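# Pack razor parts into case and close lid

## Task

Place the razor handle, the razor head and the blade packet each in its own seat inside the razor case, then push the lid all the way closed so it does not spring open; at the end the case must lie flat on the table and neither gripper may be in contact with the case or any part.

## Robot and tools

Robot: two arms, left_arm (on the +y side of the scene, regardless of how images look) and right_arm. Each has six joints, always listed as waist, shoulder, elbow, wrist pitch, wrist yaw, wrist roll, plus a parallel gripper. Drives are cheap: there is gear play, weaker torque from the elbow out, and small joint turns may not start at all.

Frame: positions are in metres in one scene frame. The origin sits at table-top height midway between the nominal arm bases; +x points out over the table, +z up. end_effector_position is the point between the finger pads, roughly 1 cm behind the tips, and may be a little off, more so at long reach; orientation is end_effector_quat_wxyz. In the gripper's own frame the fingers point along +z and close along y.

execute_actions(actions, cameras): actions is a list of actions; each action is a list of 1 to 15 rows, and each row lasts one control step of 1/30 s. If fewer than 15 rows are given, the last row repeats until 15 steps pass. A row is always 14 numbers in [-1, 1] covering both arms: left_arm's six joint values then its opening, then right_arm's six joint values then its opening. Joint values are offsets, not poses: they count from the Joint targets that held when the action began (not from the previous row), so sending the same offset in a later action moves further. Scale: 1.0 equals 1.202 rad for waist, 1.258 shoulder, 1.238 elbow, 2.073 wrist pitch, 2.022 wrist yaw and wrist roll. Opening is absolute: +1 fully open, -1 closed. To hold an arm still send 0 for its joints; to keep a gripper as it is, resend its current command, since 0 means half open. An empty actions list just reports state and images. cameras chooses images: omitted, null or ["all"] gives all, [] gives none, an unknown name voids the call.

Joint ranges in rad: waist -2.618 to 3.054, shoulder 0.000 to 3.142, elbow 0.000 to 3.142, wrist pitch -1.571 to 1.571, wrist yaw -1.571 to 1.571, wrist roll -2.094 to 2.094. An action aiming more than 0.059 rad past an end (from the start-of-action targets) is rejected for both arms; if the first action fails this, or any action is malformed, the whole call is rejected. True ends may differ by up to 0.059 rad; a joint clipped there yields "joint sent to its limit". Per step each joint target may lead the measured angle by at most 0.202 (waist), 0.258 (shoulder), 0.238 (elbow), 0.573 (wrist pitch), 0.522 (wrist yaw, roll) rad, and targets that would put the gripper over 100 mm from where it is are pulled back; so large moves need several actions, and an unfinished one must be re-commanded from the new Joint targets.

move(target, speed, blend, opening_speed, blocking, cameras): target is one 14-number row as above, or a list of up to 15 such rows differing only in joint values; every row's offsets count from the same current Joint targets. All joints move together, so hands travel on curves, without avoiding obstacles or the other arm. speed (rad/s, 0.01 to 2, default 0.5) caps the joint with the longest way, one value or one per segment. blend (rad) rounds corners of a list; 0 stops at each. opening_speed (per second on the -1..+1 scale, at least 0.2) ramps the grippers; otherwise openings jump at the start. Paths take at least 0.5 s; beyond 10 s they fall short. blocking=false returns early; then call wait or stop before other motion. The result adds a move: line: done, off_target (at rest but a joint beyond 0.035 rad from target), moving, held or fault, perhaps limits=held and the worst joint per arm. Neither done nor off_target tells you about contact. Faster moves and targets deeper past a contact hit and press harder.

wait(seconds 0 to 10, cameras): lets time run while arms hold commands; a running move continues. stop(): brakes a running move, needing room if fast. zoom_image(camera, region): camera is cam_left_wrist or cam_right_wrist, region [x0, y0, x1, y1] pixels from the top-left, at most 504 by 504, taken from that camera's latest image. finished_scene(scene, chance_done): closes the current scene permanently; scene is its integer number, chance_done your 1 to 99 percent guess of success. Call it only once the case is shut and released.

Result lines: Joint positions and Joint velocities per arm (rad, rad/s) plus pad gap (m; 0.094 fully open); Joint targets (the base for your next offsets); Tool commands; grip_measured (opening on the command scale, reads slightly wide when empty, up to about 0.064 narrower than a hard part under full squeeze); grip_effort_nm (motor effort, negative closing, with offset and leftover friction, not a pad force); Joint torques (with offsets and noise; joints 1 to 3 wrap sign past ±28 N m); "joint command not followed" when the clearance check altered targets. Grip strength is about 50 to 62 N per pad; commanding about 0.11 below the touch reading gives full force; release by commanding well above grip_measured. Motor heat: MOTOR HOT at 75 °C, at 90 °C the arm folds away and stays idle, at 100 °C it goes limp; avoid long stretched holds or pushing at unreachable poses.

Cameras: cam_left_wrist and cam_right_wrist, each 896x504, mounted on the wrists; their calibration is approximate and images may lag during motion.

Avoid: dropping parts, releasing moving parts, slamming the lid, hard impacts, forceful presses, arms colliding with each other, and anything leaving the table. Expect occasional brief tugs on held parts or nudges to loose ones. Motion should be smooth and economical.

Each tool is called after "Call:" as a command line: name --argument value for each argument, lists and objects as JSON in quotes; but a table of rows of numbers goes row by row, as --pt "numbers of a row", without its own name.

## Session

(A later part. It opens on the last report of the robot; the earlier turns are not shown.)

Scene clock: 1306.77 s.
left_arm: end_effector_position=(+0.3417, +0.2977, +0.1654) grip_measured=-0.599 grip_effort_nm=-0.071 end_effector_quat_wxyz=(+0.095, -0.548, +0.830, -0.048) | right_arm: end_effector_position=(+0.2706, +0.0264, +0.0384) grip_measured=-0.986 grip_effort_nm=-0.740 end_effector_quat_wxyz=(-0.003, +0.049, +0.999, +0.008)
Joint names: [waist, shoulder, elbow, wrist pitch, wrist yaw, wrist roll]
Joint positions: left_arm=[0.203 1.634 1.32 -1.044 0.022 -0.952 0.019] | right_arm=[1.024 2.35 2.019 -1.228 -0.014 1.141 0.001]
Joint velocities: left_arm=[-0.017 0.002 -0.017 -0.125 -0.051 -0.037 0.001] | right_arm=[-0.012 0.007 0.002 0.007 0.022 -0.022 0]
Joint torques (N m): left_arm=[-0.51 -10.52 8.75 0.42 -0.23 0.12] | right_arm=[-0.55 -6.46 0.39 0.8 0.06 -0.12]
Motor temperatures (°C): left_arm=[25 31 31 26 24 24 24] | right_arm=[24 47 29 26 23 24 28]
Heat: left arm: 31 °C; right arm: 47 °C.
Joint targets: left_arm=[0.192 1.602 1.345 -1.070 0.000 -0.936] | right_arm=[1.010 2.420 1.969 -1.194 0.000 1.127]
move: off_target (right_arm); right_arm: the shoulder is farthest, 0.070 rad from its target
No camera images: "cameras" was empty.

Contact around z 0.040; pressing more.

Call:
move --target '[0,0,0,0,0,0,-0.6,0,0.03,-0.04,0,0,0,-1]' --speed 0.1 --cameras '[]'

Call:
move --target '[0,0,0,0,0,0,-0.6,0,0.03,-0.03,0,0,0,-1]' --speed 0.1

Scene clock: 1312.00 s.
left_arm: end_effector_position=(+0.3417, +0.2977, +0.1654) grip_measured=-0.599 grip_effort_nm=-0.076 end_effector_quat_wxyz=(+0.095, -0.548, +0.830, -0.048) | right_arm: end_effector_position=(+0.2702, +0.0257, +0.0369) grip_measured=-0.986 grip_effort_nm=-0.745 end_effector_quat_wxyz=(-0.002, +0.049, +0.999, +0.011)
Joint names: [waist, shoulder, elbow, wrist pitch, wrist yaw, wrist roll]
Joint positions: left_arm=[0.203 1.634 1.32 -1.044 0.022 -0.952 0.019] | right_arm=[1.024 2.339 1.995 -1.208 -0.014 1.141 0.001]
Joint velocities: left_arm=[0.012 -0.017 0.002 0.022 0.037 0.022 0] | right_arm=[-0.002 -0.002 -0.012 -0.007 0.022 0.022 0.001]
Joint torques (N m): left_arm=[-0.5 -10.52 8.73 0.43 -0.2 0.11] | right_arm=[-0.5 -2.62 -0.79 0.6 0.07 -0.11]
Motor temperatures (°C): left_arm=[25 31 31 26 24 24 24] | right_arm=[24 45 28 26 23 24 28]
Heat: left arm: 31 °C; right arm: 45 °C.
Joint targets: left_arm=[0.192 1.602 1.345 -1.070 0.000 -0.936] | right_arm=[1.010 2.457 1.919 -1.194 0.000 1.127]
move: off_target (right_arm); right_arm: the shoulder is farthest, 0.118 rad from its target
No camera images: "cameras" was empty.

Scene clock: 1312.77 s.
left_arm: end_effector_position=(+0.3417, +0.2977, +0.1654) grip_measured=-0.599 grip_effort_nm=-0.076 end_effector_quat_wxyz=(+0.095, -0.548, +0.830, -0.048) | right_arm: end_effector_position=(+0.2701, +0.0255, +0.0365) grip_measured=-0.986 grip_effort_nm=-0.745 end_effector_quat_wxyz=(-0.001, +0.049, +0.999, +0.013)
Joint names: [waist, shoulder, elbow, wrist pitch, wrist yaw, wrist roll]
Joint positions: left_arm=[0.203 1.634 1.32 -1.044 0.022 -0.952 0.019] | right_arm=[1.024 2.333 1.983 -1.198 -0.014 1.141 0.001]
Joint velocities: left_arm=[0.002 -0.007 0.007 0.037 0.037 -0.022 0.001] | right_arm=[-0.002 -0.012 0.007 0.037 -0.007 -0.037 0]
Joint torques (N m): left_arm=[-0.51 -10.55 8.85 0.44 -0.19 0.13] | right_arm=[-0.49 0.18 -2.71 0.51 0.07 -0.1]
Motor temperatures (°C): left_arm=[25 31 31 26 24 24 24] | right_arm=[24 45 28 26 23 24 28]
Heat: left arm: 31 °C; right arm: 45 °C.
Joint targets: left_arm=[0.192 1.602 1.345 -1.070 0.000 -0.936] | right_arm=[1.010 2.494 1.883 -1.194 0.000 1.127]
move: off_target (right_arm); right_arm: the shoulder is farthest, 0.161 rad from its target
camera_calibration:
cam_left_wrist: T_world_to_cam=[[0.881982, -0.426049, 0.201471, -0.206871], [-0.470749, -0.81678, 0.333565, 0.383607], [0.0224428, -0.389041, -0.920947, 0.351999], [0, 0, 0, 1]] pos_world=[0.355139, 0.362127, 0.237893]
cam_right_wrist: T_world_to_cam=[[-0.107458, -0.993587, -0.0351881, 0.0568333], [-0.901127, 0.0823839, 0.425655, 0.265262], [-0.420026, 0.0774491, -0.904201, 0.235436], [0, 0, 0, 1]] pos_world=[0.344031, 0.0163812, 0.101971]

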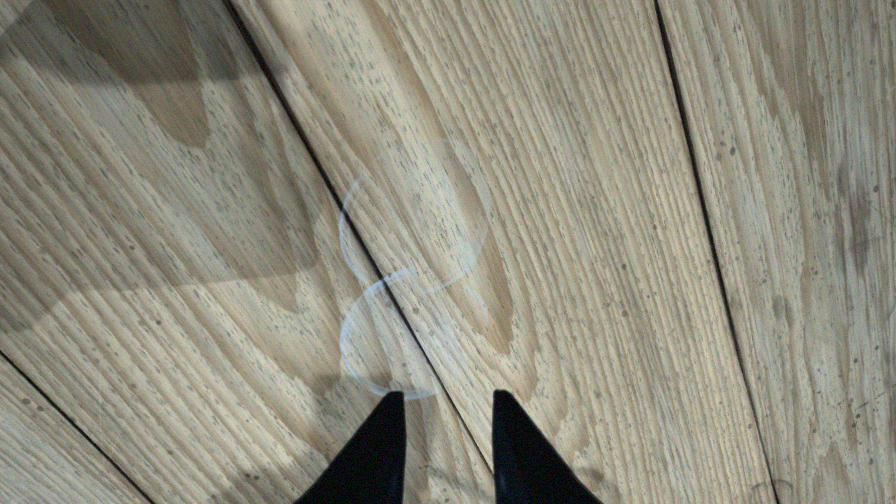

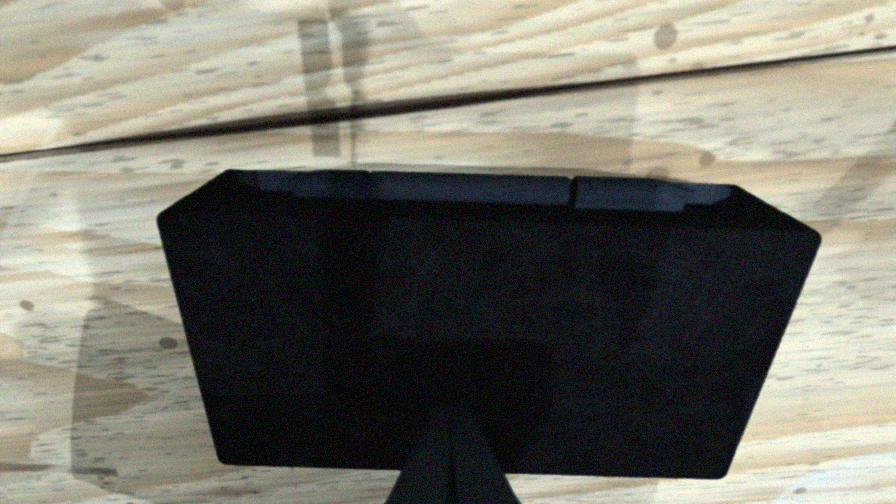

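Call:
move --target '[0,0,0,0,0,0,-0.6,0,0.03,-0.02,0,0,0,-1]' --speed 0.1 --cameras '[]'

Call:
move --target '[0,0,0,0,0,0,-0.6,0,-0.12,0.1,-0.01,0,0,-1]' --speed 0.3

Scene clock: 1318.70 s.
left_arm: end_effector_position=(+0.3417, +0.2977, +0.1654) grip_measured=-0.599 grip_effort_nm=-0.071 end_effector_quat_wxyz=(+0.095, -0.548, +0.830, -0.048) | right_arm: end_effector_position=(+0.2701, +0.0255, +0.0365) grip_measured=-0.986 grip_effort_nm=-0.745 end_effector_quat_wxyz=(-0.001, +0.049, +0.999, +0.013)
Joint names: [waist, shoulder, elbow, wrist pitch, wrist yaw, wrist roll]
Joint positions: left_arm=[0.203 1.634 1.32 -1.044 0.022 -0.952 0.019] | right_arm=[1.024 2.333 1.983 -1.198 -0.014 1.141 0.001]
Joint velocities: left_arm=[-0.002 0.002 -0.017 0.037 -0.022 -0.051 0] | right_arm=[-0.017 0.007 0.007 -0.051 0.022 0.007 -0.001]
Joint torques (N m): left_arm=[-0.54 -10.52 8.77 0.42 -0.19 0.11] | right_arm=[-0.38 0.14 -2.96 0.52 0.05 -0.09]
Motor temperatures (°C): left_arm=[25 31 31 26 24 24 24] | right_arm=[24 43 28 25 23 24 28]
Heat: left arm: 31 °C; right arm: 43 °C.
Joint targets: left_arm=[0.192 1.602 1.345 -1.070 0.000 -0.936] | right_arm=[1.011 2.493 1.881 -1.194 -0.001 1.128]
move: off_target (right_arm); right_arm: the shoulder is farthest, 0.198 rad from its target
No camera images: "cameras" was empty.

Scene clock: 1319.47 s.
left_arm: end_effector_position=(+0.3417, +0.2977, +0.1654) grip_measured=-0.599 grip_effort_nm=-0.076 end_effector_quat_wxyz=(+0.095, -0.548, +0.830, -0.048) | right_arm: end_effector_position=(+0.2711, +0.0273, +0.0402) grip_measured=-0.986 grip_effort_nm=-0.740 end_effector_quat_wxyz=(+0.001, +0.049, +0.999, +0.017)
Joint names: [waist, shoulder, elbow, wrist pitch, wrist yaw, wrist roll]
Joint positions: left_arm=[0.203 1.634 1.32 -1.044 0.022 -0.952 0.019] | right_arm=[1.024 2.33 1.992 -1.201 -0.014 1.141 0.001]
Joint velocities: left_arm=[-0.022 0.002 -0.002 -0.037 -0.081 -0.022 0.001] | right_arm=[0.007 0.002 -0.002 0.007 -0.007 -0.007 0]
Joint torques (N m): left_arm=[-0.54 -10.52 8.7 0.45 -0.22 0.11] | right_arm=[-0.38 -10.67 6.01 0.35 0.05 -0.1]
Motor temperatures (°C): left_arm=[25 31 31 26 24 24 24] | right_arm=[24 43 28 25 23 24 28]
Heat: left arm: 31 °C; right arm: 43 °C.
Joint targets: left_arm=[0.192 1.602 1.345 -1.070 0.000 -0.936] | right_arm=[1.011 2.342 2.005 -1.215 -0.001 1.128]
move: done
camera_calibration:
cam_left_wrist: T_world_to_cam=[[0.881982, -0.426049, 0.201471, -0.206871], [-0.470749, -0.81678, 0.333565, 0.383607], [0.0224428, -0.389041, -0.920947, 0.351999], [0, 0, 0, 1]] pos_world=[0.355139, 0.362127, 0.237893]
cam_right_wrist: T_world_to_cam=[[-0.107275, -0.993274, -0.043583, 0.0590887], [-0.903094, 0.0790144, 0.422111, 0.265231], [-0.415828, 0.0846417, -0.905496, 0.237789], [0, 0, 0, 1]] pos_world=[0.344747, 0.0176073, 0.105936]

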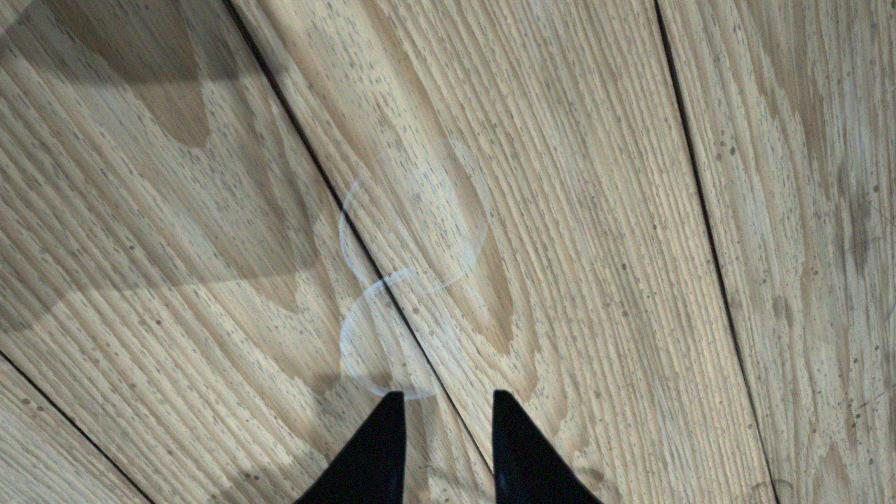

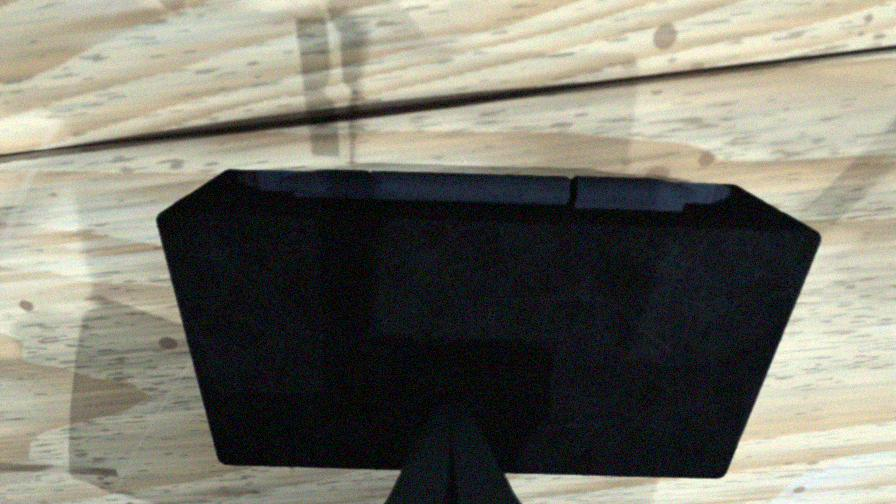

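Call:
move --target '[0,0,0,0,0,0,-0.6,0,0.01,0.09,-0.06,0,0,-1]' --speed 0.2

Scene clock: 1326.37 s.
left_arm: end_effector_position=(+0.3417, +0.2977, +0.1654) grip_measured=-0.599 grip_effort_nm=-0.076 end_effector_quat_wxyz=(+0.095, -0.548, +0.830, -0.048) | right_arm: end_effector_position=(+0.2679, +0.0217, +0.0552) grip_measured=-0.986 grip_effort_nm=-0.745 end_effector_quat_wxyz=(-0.008, +0.049, +0.999, -0.001)
Joint names: [waist, shoulder, elbow, wrist pitch, wrist yaw, wrist roll]
Joint positions: left_arm=[0.203 1.634 1.32 -1.044 0.022 -0.952 0.019] | right_arm=[1.024 2.343 2.073 -1.31 -0.014 1.141 0.001]
Joint velocities: left_arm=[-0.012 -0.012 -0.002 -0.022 0.007 -0.022 0] | right_arm=[0.007 0.002 -0.012 -0.051 -0.051 -0.022 0]
Joint torques (N m): left_arm=[-0.54 -10.55 8.73 0.39 -0.22 0.11] | right_arm=[-0.4 -10.65 8.65 0.11 0.03 -0.1]
Motor temperatures (°C): left_arm=[25 31 31 26 24 24 24] | right_arm=[24 43 29 25 23 24 28]
Heat: left arm: 31 °C; right arm: 43 °C.
Joint targets: left_arm=[0.192 1.602 1.345 -1.070 0.000 -0.936] | right_arm=[1.011 2.355 2.116 -1.339 -0.001 1.128]
move: off_target (right_arm); right_arm: the elbow is farthest, 0.043 rad from its target
camera_calibration:
cam_left_wrist: T_world_to_cam=[[0.881982, -0.426049, 0.201471, -0.206871], [-0.470749, -0.81678, 0.333565, 0.383607], [0.0224428, -0.389041, -0.920947, 0.351999], [0, 0, 0, 1]] pos_world=[0.355139, 0.362127, 0.237893]
cam_right_wrist: T_world_to_cam=[[-0.107786, -0.994148, -0.00718747, 0.0519895], [-0.894455, 0.0938162, 0.437206, 0.252918], [-0.433973, 0.0535535, -0.899333, 0.255701], [0, 0, 0, 1]] pos_world=[0.342795, 0.0142637, 0.119757]

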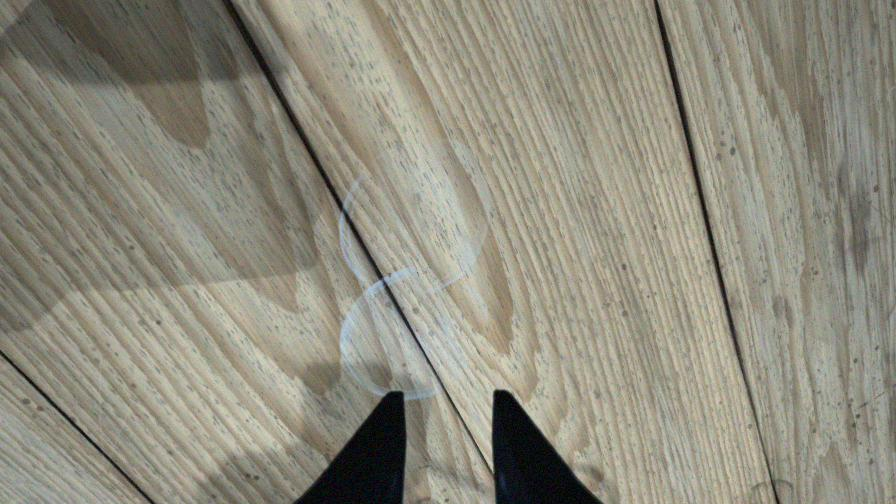

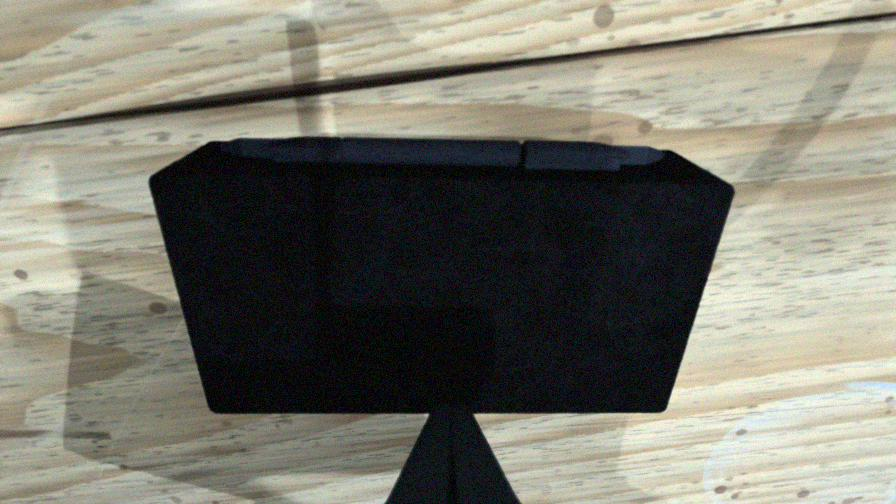

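Call:
move --pt "0 0 0 0 0 0 -0.6 0.044 0.1375 0.2835 -0.0777 0 0 -1" --pt "0 0 0 0 0 0 -0.6 0.044 0.1375 0.176 -0.0087 0 0 -1" --speed 0.2

Scene clock: 1340.07 s.
left_arm: end_effector_position=(+0.3417, +0.2977, +0.1654) grip_measured=-0.599 grip_effort_nm=-0.076 end_effector_quat_wxyz=(+0.095, -0.548, +0.830, -0.048) | right_arm: end_effector_position=(+0.2718, +0.0565, +0.0443) grip_measured=-0.986 grip_effort_nm=-0.740 end_effector_quat_wxyz=(-0.006, +0.035, +0.999, +0.004)
Joint names: [waist, shoulder, elbow, wrist pitch, wrist yaw, wrist roll]
Joint positions: left_arm=[0.203 1.634 1.32 -1.044 0.022 -0.952 0.019] | right_arm=[1.053 2.517 2.343 -1.394 -0.014 1.141 0.001]
Joint velocities: left_arm=[-0.012 -0.012 0.007 -0.007 -0.037 -0.037 0] | right_arm=[0.007 -0.012 -0.007 -0.022 0.007 0.037 0]
Joint torques (N m): left_arm=[-0.51 -10.51 8.81 0.43 -0.23 0.13] | right_arm=[0.51 -11.86 3.86 0.77 0.04 -0.09]
Motor temperatures (°C): left_arm=[25 31 31 26 24 24 24] | right_arm=[24 45 30 25 23 24 28]
Heat: left arm: 31 °C; right arm: 45 °C.
Joint targets: left_arm=[0.192 1.602 1.345 -1.070 0.000 -0.936] | right_arm=[1.064 2.528 2.334 -1.357 -0.001 1.128]
move: off_target (right_arm); right_arm: the wrist pitch is farthest, 0.037 rad from its target
camera_calibration:
cam_left_wrist: T_world_to_cam=[[0.881982, -0.426049, 0.201471, -0.206871], [-0.470749, -0.81678, 0.333565, 0.383607], [0.0224428, -0.389041, -0.920947, 0.351999], [0, 0, 0, 1]] pos_world=[0.355139, 0.362127, 0.237893]
cam_right_wrist: T_world_to_cam=[[-0.078707, -0.996753, -0.0169898, 0.0796165], [-0.899046, 0.0636076, 0.43321, 0.261069], [-0.430722, 0.0493712, -0.901133, 0.245117], [0, 0, 0, 1]] pos_world=[0.346557, 0.0506503, 0.109138]

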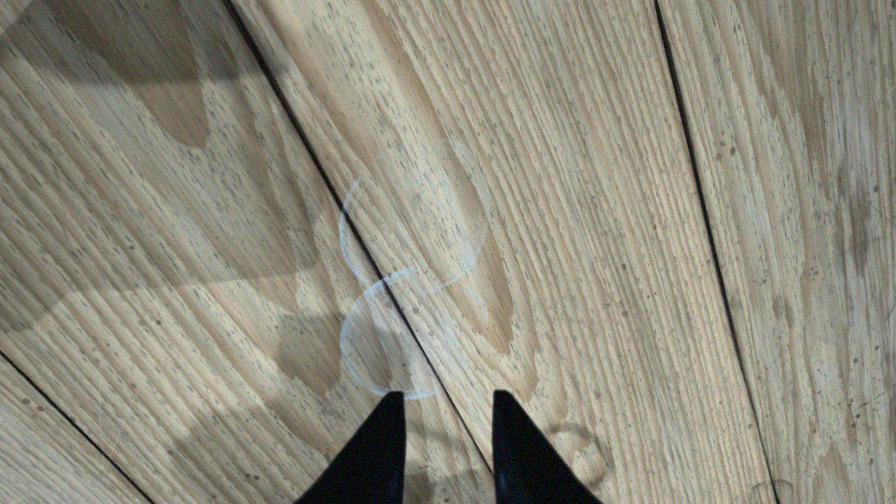

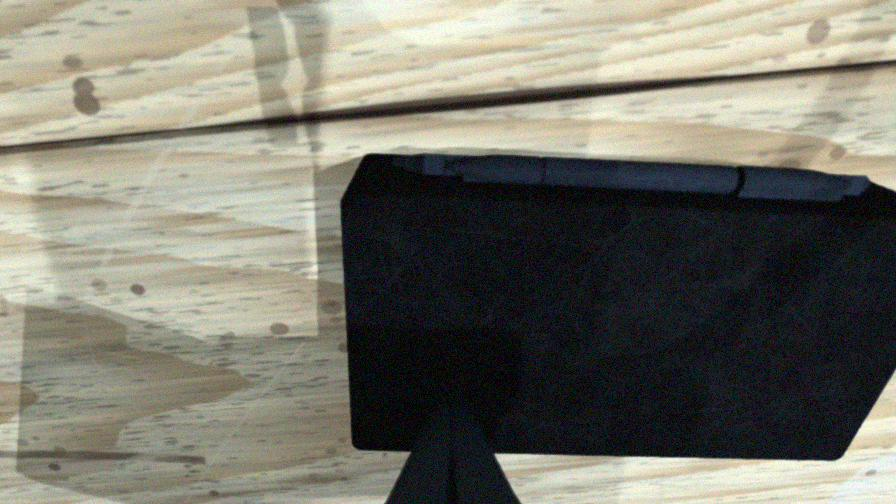

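Press left.

Call:
move --target '[0,0,0,0,0,0,-0.6,0,0.02,-0.045,0.015,0,0,-1]' --speed 0.1 --cameras '[]'

Call:
move --target '[0,0,0,0,0,0,-0.6,0,0.04,-0.05,0,0,0,-1]' --speed 0.12 --cameras '[]'

Call:
move --target '[0,0,0,0,0,0,-0.6,0,0.04,-0.05,0,0,0,-1]' --speed 0.12 --cameras '[]'

Scene clock: 1347.33 s.
left_arm: end_effector_position=(+0.3417, +0.2977, +0.1654) grip_measured=-0.599 grip_effort_nm=-0.076 end_effector_quat_wxyz=(+0.095, -0.548, +0.830, -0.048) | right_arm: end_effector_position=(+0.2710, +0.0550, +0.0395) grip_measured=-0.986 grip_effort_nm=-0.735 end_effector_quat_wxyz=(-0.007, +0.035, +0.999, +0.001)
Joint names: [waist, shoulder, elbow, wrist pitch, wrist yaw, wrist roll]
Joint positions: left_arm=[0.203 1.634 1.32 -1.044 0.022 -0.952 0.019] | right_arm=[1.053 2.514 2.319 -1.379 -0.014 1.141 0.001]
Joint velocities: left_arm=[0.012 0.007 0.007 -0.022 0.022 0.022 0] | right_arm=[-0.022 0.007 -0.012 -0.007 -0.051 0.007 0.001]
Joint torques (N m): left_arm=[-0.44 -10.51 8.81 0.43 -0.2 0.12] | right_arm=[0.54 -9.73 1.32 0.91 0.06 -0.1]
Motor temperatures (°C): left_arm=[25 31 31 26 24 24 24] | right_arm=[24 45 30 25 23 24 28]
Heat: left arm: 31 °C; right arm: 45 °C.
Joint targets: left_arm=[0.192 1.602 1.345 -1.070 0.000 -0.936] | right_arm=[1.064 2.553 2.278 -1.326 -0.001 1.128]
move: off_target (right_arm); right_arm: the wrist pitch is farthest, 0.053 rad from its target
No camera images: "cameras" was empty.

Scene clock: 1348.17 s.
left_arm: end_effector_position=(+0.3417, +0.2977, +0.1654) grip_measured=-0.599 grip_effort_nm=-0.076 end_effector_quat_wxyz=(+0.095, -0.548, +0.830, -0.048) | right_arm: end_effector_position=(+0.2706, +0.0543, +0.0376) grip_measured=-0.986 grip_effort_nm=-0.740 end_effector_quat_wxyz=(-0.005, +0.035, +0.999, +0.005)
Joint names: [waist, shoulder, elbow, wrist pitch, wrist yaw, wrist roll]
Joint positions: left_arm=[0.203 1.634 1.32 -1.044 0.022 -0.952 0.019] | right_arm=[1.053 2.496 2.277 -1.348 -0.014 1.141 0.001]
Joint velocities: left_arm=[-0.017 0.012 -0.017 0.007 0.022 0.007 0] | right_arm=[-0.017 -0.002 -0.007 -0.051 -0.037 -0.022 0.001]
Joint torques (N m): left_arm=[-0.47 -10.48 8.76 0.39 -0.23 0.13] | right_arm=[0.53 -4.44 -0.32 0.66 0.06 -0.11]
Motor temperatures (°C): left_arm=[25 31 31 26 24 24 24] | right_arm=[24 45 30 25 23 24 28]
Heat: left arm: 31 °C; right arm: 45 °C.
Joint targets: left_arm=[0.192 1.602 1.345 -1.070 0.000 -0.936] | right_arm=[1.064 2.603 2.216 -1.326 -0.001 1.128]
move: off_target (right_arm); right_arm: the shoulder is farthest, 0.107 rad from its target
No camera images: "cameras" was empty.

Scene clock: 1348.97 s.
left_arm: end_effector_position=(+0.3417, +0.2977, +0.1654) grip_measured=-0.599 grip_effort_nm=-0.076 end_effector_quat_wxyz=(+0.095, -0.548, +0.830, -0.048) | right_arm: end_effector_position=(+0.2704, +0.0539, +0.0365) grip_measured=-0.986 grip_effort_nm=-0.750 end_effector_quat_wxyz=(-0.004, +0.035, +0.999, +0.006)
Joint names: [waist, shoulder, elbow, wrist pitch, wrist yaw, wrist roll]
Joint positions: left_arm=[0.203 1.634 1.32 -1.044 0.022 -0.952 0.019] | right_arm=[1.053 2.488 2.259 -1.334 -0.014 1.141 0.001]
Joint velocities: left_arm=[-0.017 -0.007 0.017 0.051 0.037 -0.081 -0.001] | right_arm=[-0.002 0.002 0.002 0.051 -0.037 -0.022 0]
Joint torques (N m): left_arm=[-0.47 -10.56 8.81 0.4 -0.22 0.12] | right_arm=[0.5 -0.94 -2.44 0.53 0.04 -0.08]
Motor temperatures (°C): left_arm=[25 31 31 26 24 24 24] | right_arm=[24 45 30 25 23 24 28]
Heat: left arm: 31 °C; right arm: 45 °C.
Joint targets: left_arm=[0.192 1.602 1.345 -1.070 0.000 -0.936] | right_arm=[1.064 2.641 2.161 -1.326 -0.002 1.129]
move: off_target (right_arm); right_arm: the shoulder is farthest, 0.165 rad from its target
No camera images: "cameras" was empty.

Call:
move --pt "0 0 0 0 0 0 -0.6 0 -0.12 0.2335 -0.084 0 0 -1" --pt "0 0 0 0 0 0 -0.6 -0.0557 -0.3665 -0.227 0.0608 0 0 -1" --speed 0.3

Scene clock: 1364.40 s.
left_arm: end_effector_position=(+0.3417, +0.2977, +0.1654) grip_measured=-0.599 grip_effort_nm=-0.076 end_effector_quat_wxyz=(+0.095, -0.548, +0.830, -0.048) | right_arm: end_effector_position=(+0.2610, -0.0018, +0.0524) grip_measured=-0.986 grip_effort_nm=-0.740 end_effector_quat_wxyz=(-0.010, +0.055, +0.998, -0.005)
Joint names: [waist, shoulder, elbow, wrist pitch, wrist yaw, wrist roll]
Joint positions: left_arm=[0.203 1.634 1.32 -1.044 0.022 -0.952 0.019] | right_arm=[1.01 2.241 1.891 -1.238 -0.014 1.139 0.001]
Joint velocities: left_arm=[0.017 -0.002 0.017 0.022 -0.037 -0.037 0.001] | right_arm=[0.012 0.007 -0.007 0.022 -0.022 -0.007 0]
Joint torques (N m): left_arm=[-0.55 -10.55 8.85 0.44 -0.22 0.11] | right_arm=[-0.44 -15.92 3.81 0.72 0.05 -0.08]
Motor temperatures (°C): left_arm=[25 31 31 26 24 24 24] | right_arm=[24 44 29 25 23 24 28]
Heat: left arm: 31 °C; right arm: 44 °C.
Joint targets: left_arm=[0.192 1.602 1.345 -1.070 0.000 -0.936] | right_arm=[0.997 2.180 1.880 -1.200 -0.002 1.129]
move: off_target (right_arm); right_arm: the shoulder is farthest, 0.061 rad from its target
camera_calibration:
cam_left_wrist: T_world_to_cam=[[0.881982, -0.426049, 0.201471, -0.206871], [-0.470749, -0.81678, 0.333565, 0.383607], [0.0224428, -0.389041, -0.920947, 0.351999], [0, 0, 0, 1]] pos_world=[0.355139, 0.362127, 0.237893]
cam_right_wrist: T_world_to_cam=[[-0.119992, -0.992774, 0.00118523, 0.0305868], [-0.891152, 0.108235, 0.440606, 0.249194], [-0.437551, 0.051813, -0.8977, 0.25233], [0, 0, 0, 1]] pos_world=[0.336147, -0.00967982, 0.116683]

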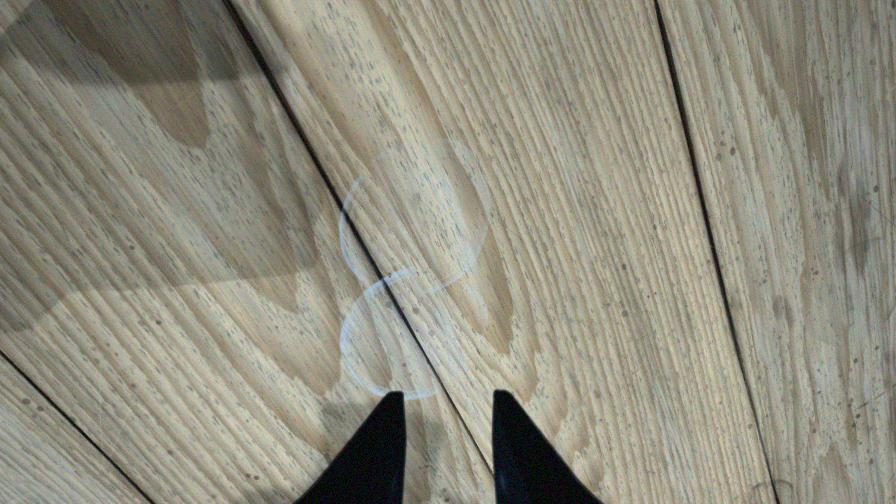

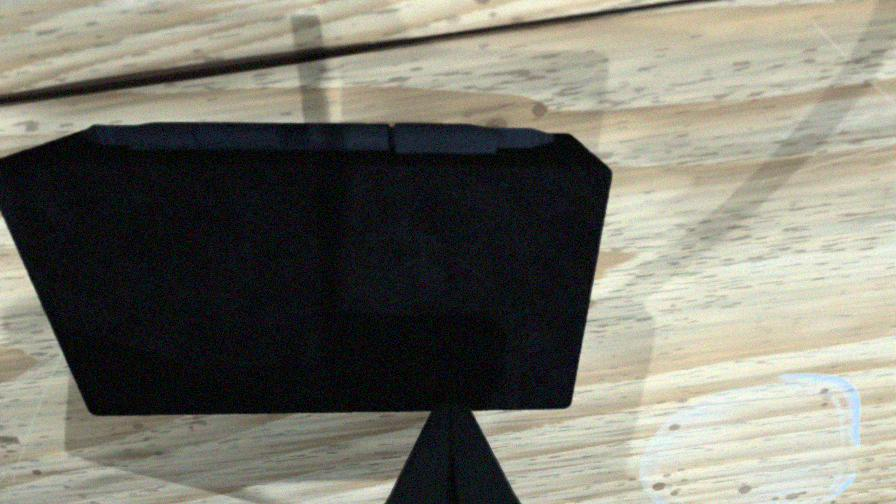

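Call:
move --target '[0,0,0,0,0,0,-0.6,0,0.062,-0.03,0.02,0,0,-1]' --speed 0.12 --cameras '[]'

Call:
move --target '[0,0,0,0,0,0,-0.6,0,0.03,-0.045,0,0,0,-1]' --speed 0.12 --cameras '[]'

Call:
move --target '[0,0,0,0,0,0,-0.6,0,0.03,-0.045,0,0,0,-1]' --speed 0.12 --cameras '[]'

Scene clock: 1378.43 s.
left_arm: end_effector_position=(+0.3417, +0.2977, +0.1654) grip_measured=-0.599 grip_effort_nm=-0.081 end_effector_quat_wxyz=(+0.095, -0.548, +0.830, -0.048) | right_arm: end_effector_position=(+0.2606, -0.0025, +0.0413) grip_measured=-0.986 grip_effort_nm=-0.745 end_effector_quat_wxyz=(-0.010, +0.055, +0.998, -0.005)
Joint names: [waist, shoulder, elbow, wrist pitch, wrist yaw, wrist roll]
Joint positions: left_arm=[0.203 1.634 1.32 -1.044 0.022 -0.952 0.019] | right_arm=[1.01 2.246 1.854 -1.198 -0.014 1.139 0.001]
Joint velocities: left_arm=[0.002 -0.007 0.002 -0.007 0.022 -0.022 0] | right_arm=[0.012 -0.037 0.012 -0.007 -0.007 -0.007 0]
Joint torques (N m): left_arm=[-0.54 -10.54 8.75 0.41 -0.19 0.11] | right_arm=[-0.44 -9.94 3.67 0.79 0.07 -0.09]
Motor temperatures (°C): left_arm=[25 31 31 26 24 24 24] | right_arm=[24 51 28 25 23 24 28]
Heat: left arm: 31 °C; right arm: 51 °C.
Joint targets: left_arm=[0.192 1.602 1.345 -1.070 0.000 -0.936] | right_arm=[0.997 2.258 1.843 -1.159 -0.002 1.129]
move: off_target (right_arm); right_arm: the wrist pitch is farthest, 0.039 rad from its target
No camera images: "cameras" was empty.

Scene clock: 1379.17 s.
left_arm: end_effector_position=(+0.3417, +0.2977, +0.1654) grip_measured=-0.599 grip_effort_nm=-0.076 end_effector_quat_wxyz=(+0.095, -0.548, +0.830, -0.048) | right_arm: end_effector_position=(+0.2600, -0.0035, +0.0387) grip_measured=-0.986 grip_effort_nm=-0.745 end_effector_quat_wxyz=(-0.010, +0.055, +0.998, -0.005)
Joint names: [waist, shoulder, elbow, wrist pitch, wrist yaw, wrist roll]
Joint positions: left_arm=[0.203 1.634 1.32 -1.044 0.022 -0.952 0.019] | right_arm=[1.01 2.241 1.835 -1.182 -0.014 1.139 0.001]
Joint velocities: left_arm=[0.002 -0.007 -0.007 -0.11 -0.11 -0.022 -0.001] | right_arm=[-0.032 -0.027 -0.017 -0.037 -0.007 0.066 0]
Joint torques (N m): left_arm=[-0.55 -10.51 8.69 0.41 -0.22 0.11] | right_arm=[-0.47 -6.79 0.64 0.66 0.04 -0.09]
Motor temperatures (°C): left_arm=[25 31 31 26 24 24 24] | right_arm=[24 51 28 25 23 24 28]
Heat: left arm: 31 °C; right arm: 51 °C.
Joint targets: left_arm=[0.192 1.602 1.345 -1.070 0.000 -0.936] | right_arm=[0.997 2.296 1.788 -1.159 -0.002 1.129]
move: off_target (right_arm); right_arm: the shoulder is farthest, 0.054 rad from its target
No camera images: "cameras" was empty.

Scene clock: 1379.93 s.
left_arm: end_effector_position=(+0.3417, +0.2977, +0.1654) grip_measured=-0.599 grip_effort_nm=-0.071 end_effector_quat_wxyz=(+0.095, -0.548, +0.830, -0.048) | right_arm: end_effector_position=(+0.2596, -0.0042, +0.0370) grip_measured=-0.986 grip_effort_nm=-0.740 end_effector_quat_wxyz=(-0.008, +0.055, +0.998, +0.000)
Joint names: [waist, shoulder, elbow, wrist pitch, wrist yaw, wrist roll]
Joint positions: left_arm=[0.203 1.634 1.32 -1.044 0.022 -0.952 0.019] | right_arm=[1.01 2.228 1.806 -1.156 -0.014 1.139 0.001]
Joint velocities: left_arm=[0.002 0.002 -0.017 -0.037 0.081 0.051 -0.001] | right_arm=[0.042 -0.002 -0.012 0.051 -0.037 -0.022 0]
Joint torques (N m): left_arm=[-0.4 -10.55 8.76 0.42 -0.19 0.11] | right_arm=[-0.49 -2.69 -0.81 0.48 0.05 -0.09]
Motor temperatures (°C): left_arm=[25 31 31 26 24 24 24] | right_arm=[24 50 28 25 23 24 28]
Heat: left arm: 31 °C; right arm: 50 °C.
Joint targets: left_arm=[0.192 1.602 1.345 -1.070 0.000 -0.936] | right_arm=[0.997 2.333 1.732 -1.159 -0.002 1.129]
move: off_target (right_arm); right_arm: the shoulder is farthest, 0.106 rad from its target
No camera images: "cameras" was empty.

One more, then retreat up.

Call:
move --target '[0,0,0,0,0,0,-0.6,0,0.025,-0.025,0,0,0,-1]' --speed 0.12 --cameras '[]'

Call:
move --pt "0 0 0 0 0 0 -0.6 0 -0.13 0.1 -0.02 0 0 -1" --pt "0 0 0 0 0 0 -0.6 0 -0.15 0.42 -0.2 0 0 -1" --speed 0.35

Scene clock: 1384.57 s.
left_arm: end_effector_position=(+0.3417, +0.2977, +0.1654) grip_measured=-0.599 grip_effort_nm=-0.081 end_effector_quat_wxyz=(+0.095, -0.548, +0.830, -0.048) | right_arm: end_effector_position=(+0.2593, -0.0047, +0.0362) grip_measured=-0.986 grip_effort_nm=-0.745 end_effector_quat_wxyz=(-0.008, +0.055, +0.998, +0.000)
Joint names: [waist, shoulder, elbow, wrist pitch, wrist yaw, wrist roll]
Joint positions: left_arm=[0.203 1.634 1.32 -1.044 0.022 -0.952 0.019] | right_arm=[1.01 2.226 1.8 -1.152 -0.014 1.139 0.001]
Joint velocities: left_arm=[-0.027 -0.017 0.007 0.066 0.007 0.022 0] | right_arm=[0.002 0.002 0.012 -0.007 0.007 -0.051 -0.001]
Joint torques (N m): left_arm=[-0.36 -10.62 8.88 0.43 -0.18 0.13] | right_arm=[-0.47 -0.23 -2.88 0.47 0.04 -0.07]
Motor temperatures (°C): left_arm=[25 31 31 26 24 24 24] | right_arm=[24 48 28 25 23 24 28]
Heat: left arm: 31 °C; right arm: 48 °C.
Joint targets: left_arm=[0.192 1.602 1.345 -1.070 0.000 -0.936] | right_arm=[0.997 2.365 1.701 -1.159 -0.002 1.129]
move: off_target (right_arm); right_arm: the shoulder is farthest, 0.138 rad from its target
No camera images: "cameras" was empty.

Scene clock: 1386.97 s.
left_arm: end_effector_position=(+0.3417, +0.2977, +0.1654) grip_measured=-0.599 grip_effort_nm=-0.071 end_effector_quat_wxyz=(+0.095, -0.548, +0.830, -0.048) | right_arm: end_effector_position=(+0.2594, -0.0045, +0.1347) grip_measured=-0.986 grip_effort_nm=-0.745 end_effector_quat_wxyz=(-0.005, +0.052, +0.999, +0.005)
Joint names: [waist, shoulder, elbow, wrist pitch, wrist yaw, wrist roll]
Joint positions: left_arm=[0.203 1.634 1.32 -1.044 0.022 -0.952 0.019] | right_arm=[1.01 2.218 2.181 -1.529 -0.014 1.133 0.001]
Joint velocities: left_arm=[-0.002 0.002 0.017 0.051 0.022 -0.037 0] | right_arm=[-0.012 -0.012 -0.012 -0.022 -0.037 0.051 0]
Joint torques (N m): left_arm=[-0.44 -10.5 8.83 0.43 -0.17 0.12] | right_arm=[-0.49 -14.05 8.39 0.13 0.04 -0.09]
Motor temperatures (°C): left_arm=[25 31 31 26 24 24 24] | right_arm=[24 48 29 25 23 24 28]
Heat: left arm: 31 °C; right arm: 48 °C.
Joint targets: left_arm=[0.192 1.602 1.345 -1.070 0.000 -0.936] | right_arm=[0.997 2.176 2.221 -1.558 -0.002 1.129]
joint sent to its limit (right arm) — the wrist pitch, lower limit.
move: off_target (right_arm); right_arm: the wrist pitch is farthest, 0.045 rad from its target
camera_calibration:
cam_left_wrist: T_world_to_cam=[[0.881982, -0.426049, 0.201471, -0.206871], [-0.470749, -0.81678, 0.333565, 0.383607], [0.0224428, -0.389041, -0.920947, 0.351999], [0, 0, 0, 1]] pos_world=[0.355139, 0.362127, 0.237893]
cam_right_wrist: T_world_to_cam=[[-0.113803, -0.993332, -0.0184724, 0.0287241], [-0.896615, 0.0946784, 0.43257, 0.214283], [-0.427937, 0.0657905, -0.901411, 0.323639], [0, 0, 0, 1]] pos_world=[0.333895, -0.0130478, 0.199569]

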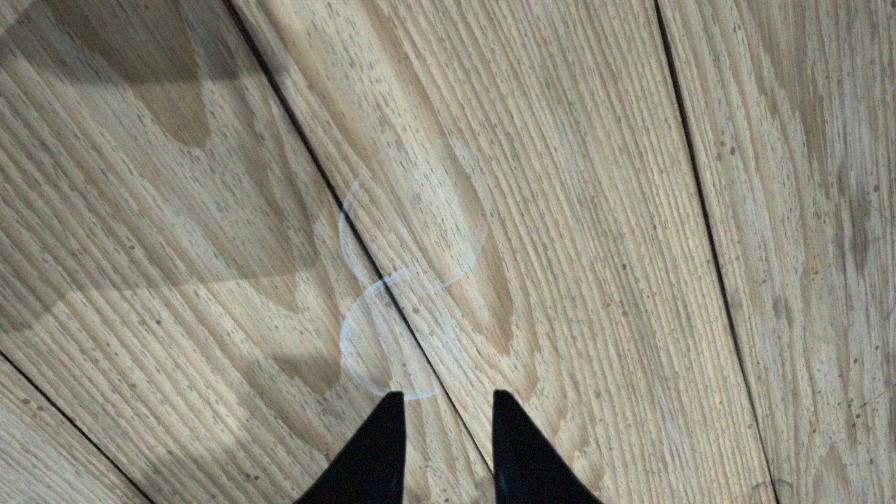

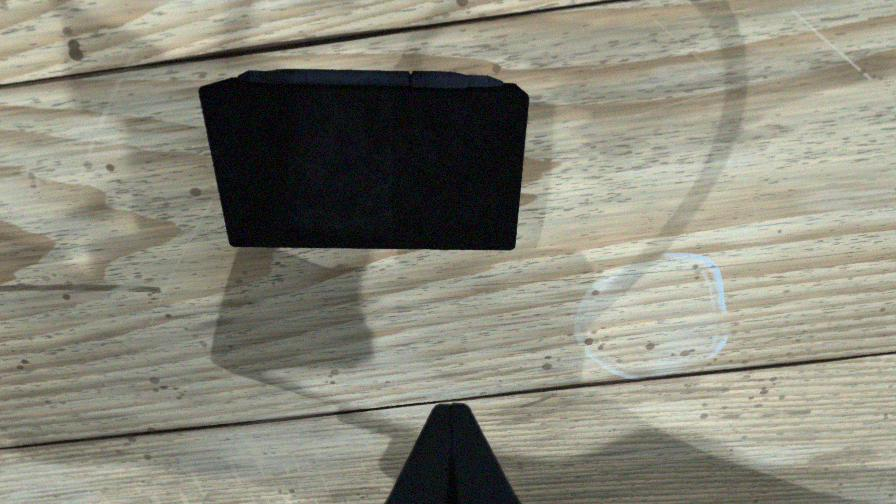

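Call:
finished_scene --scene 2 --chance_done 80

The scene is finished: the task was done.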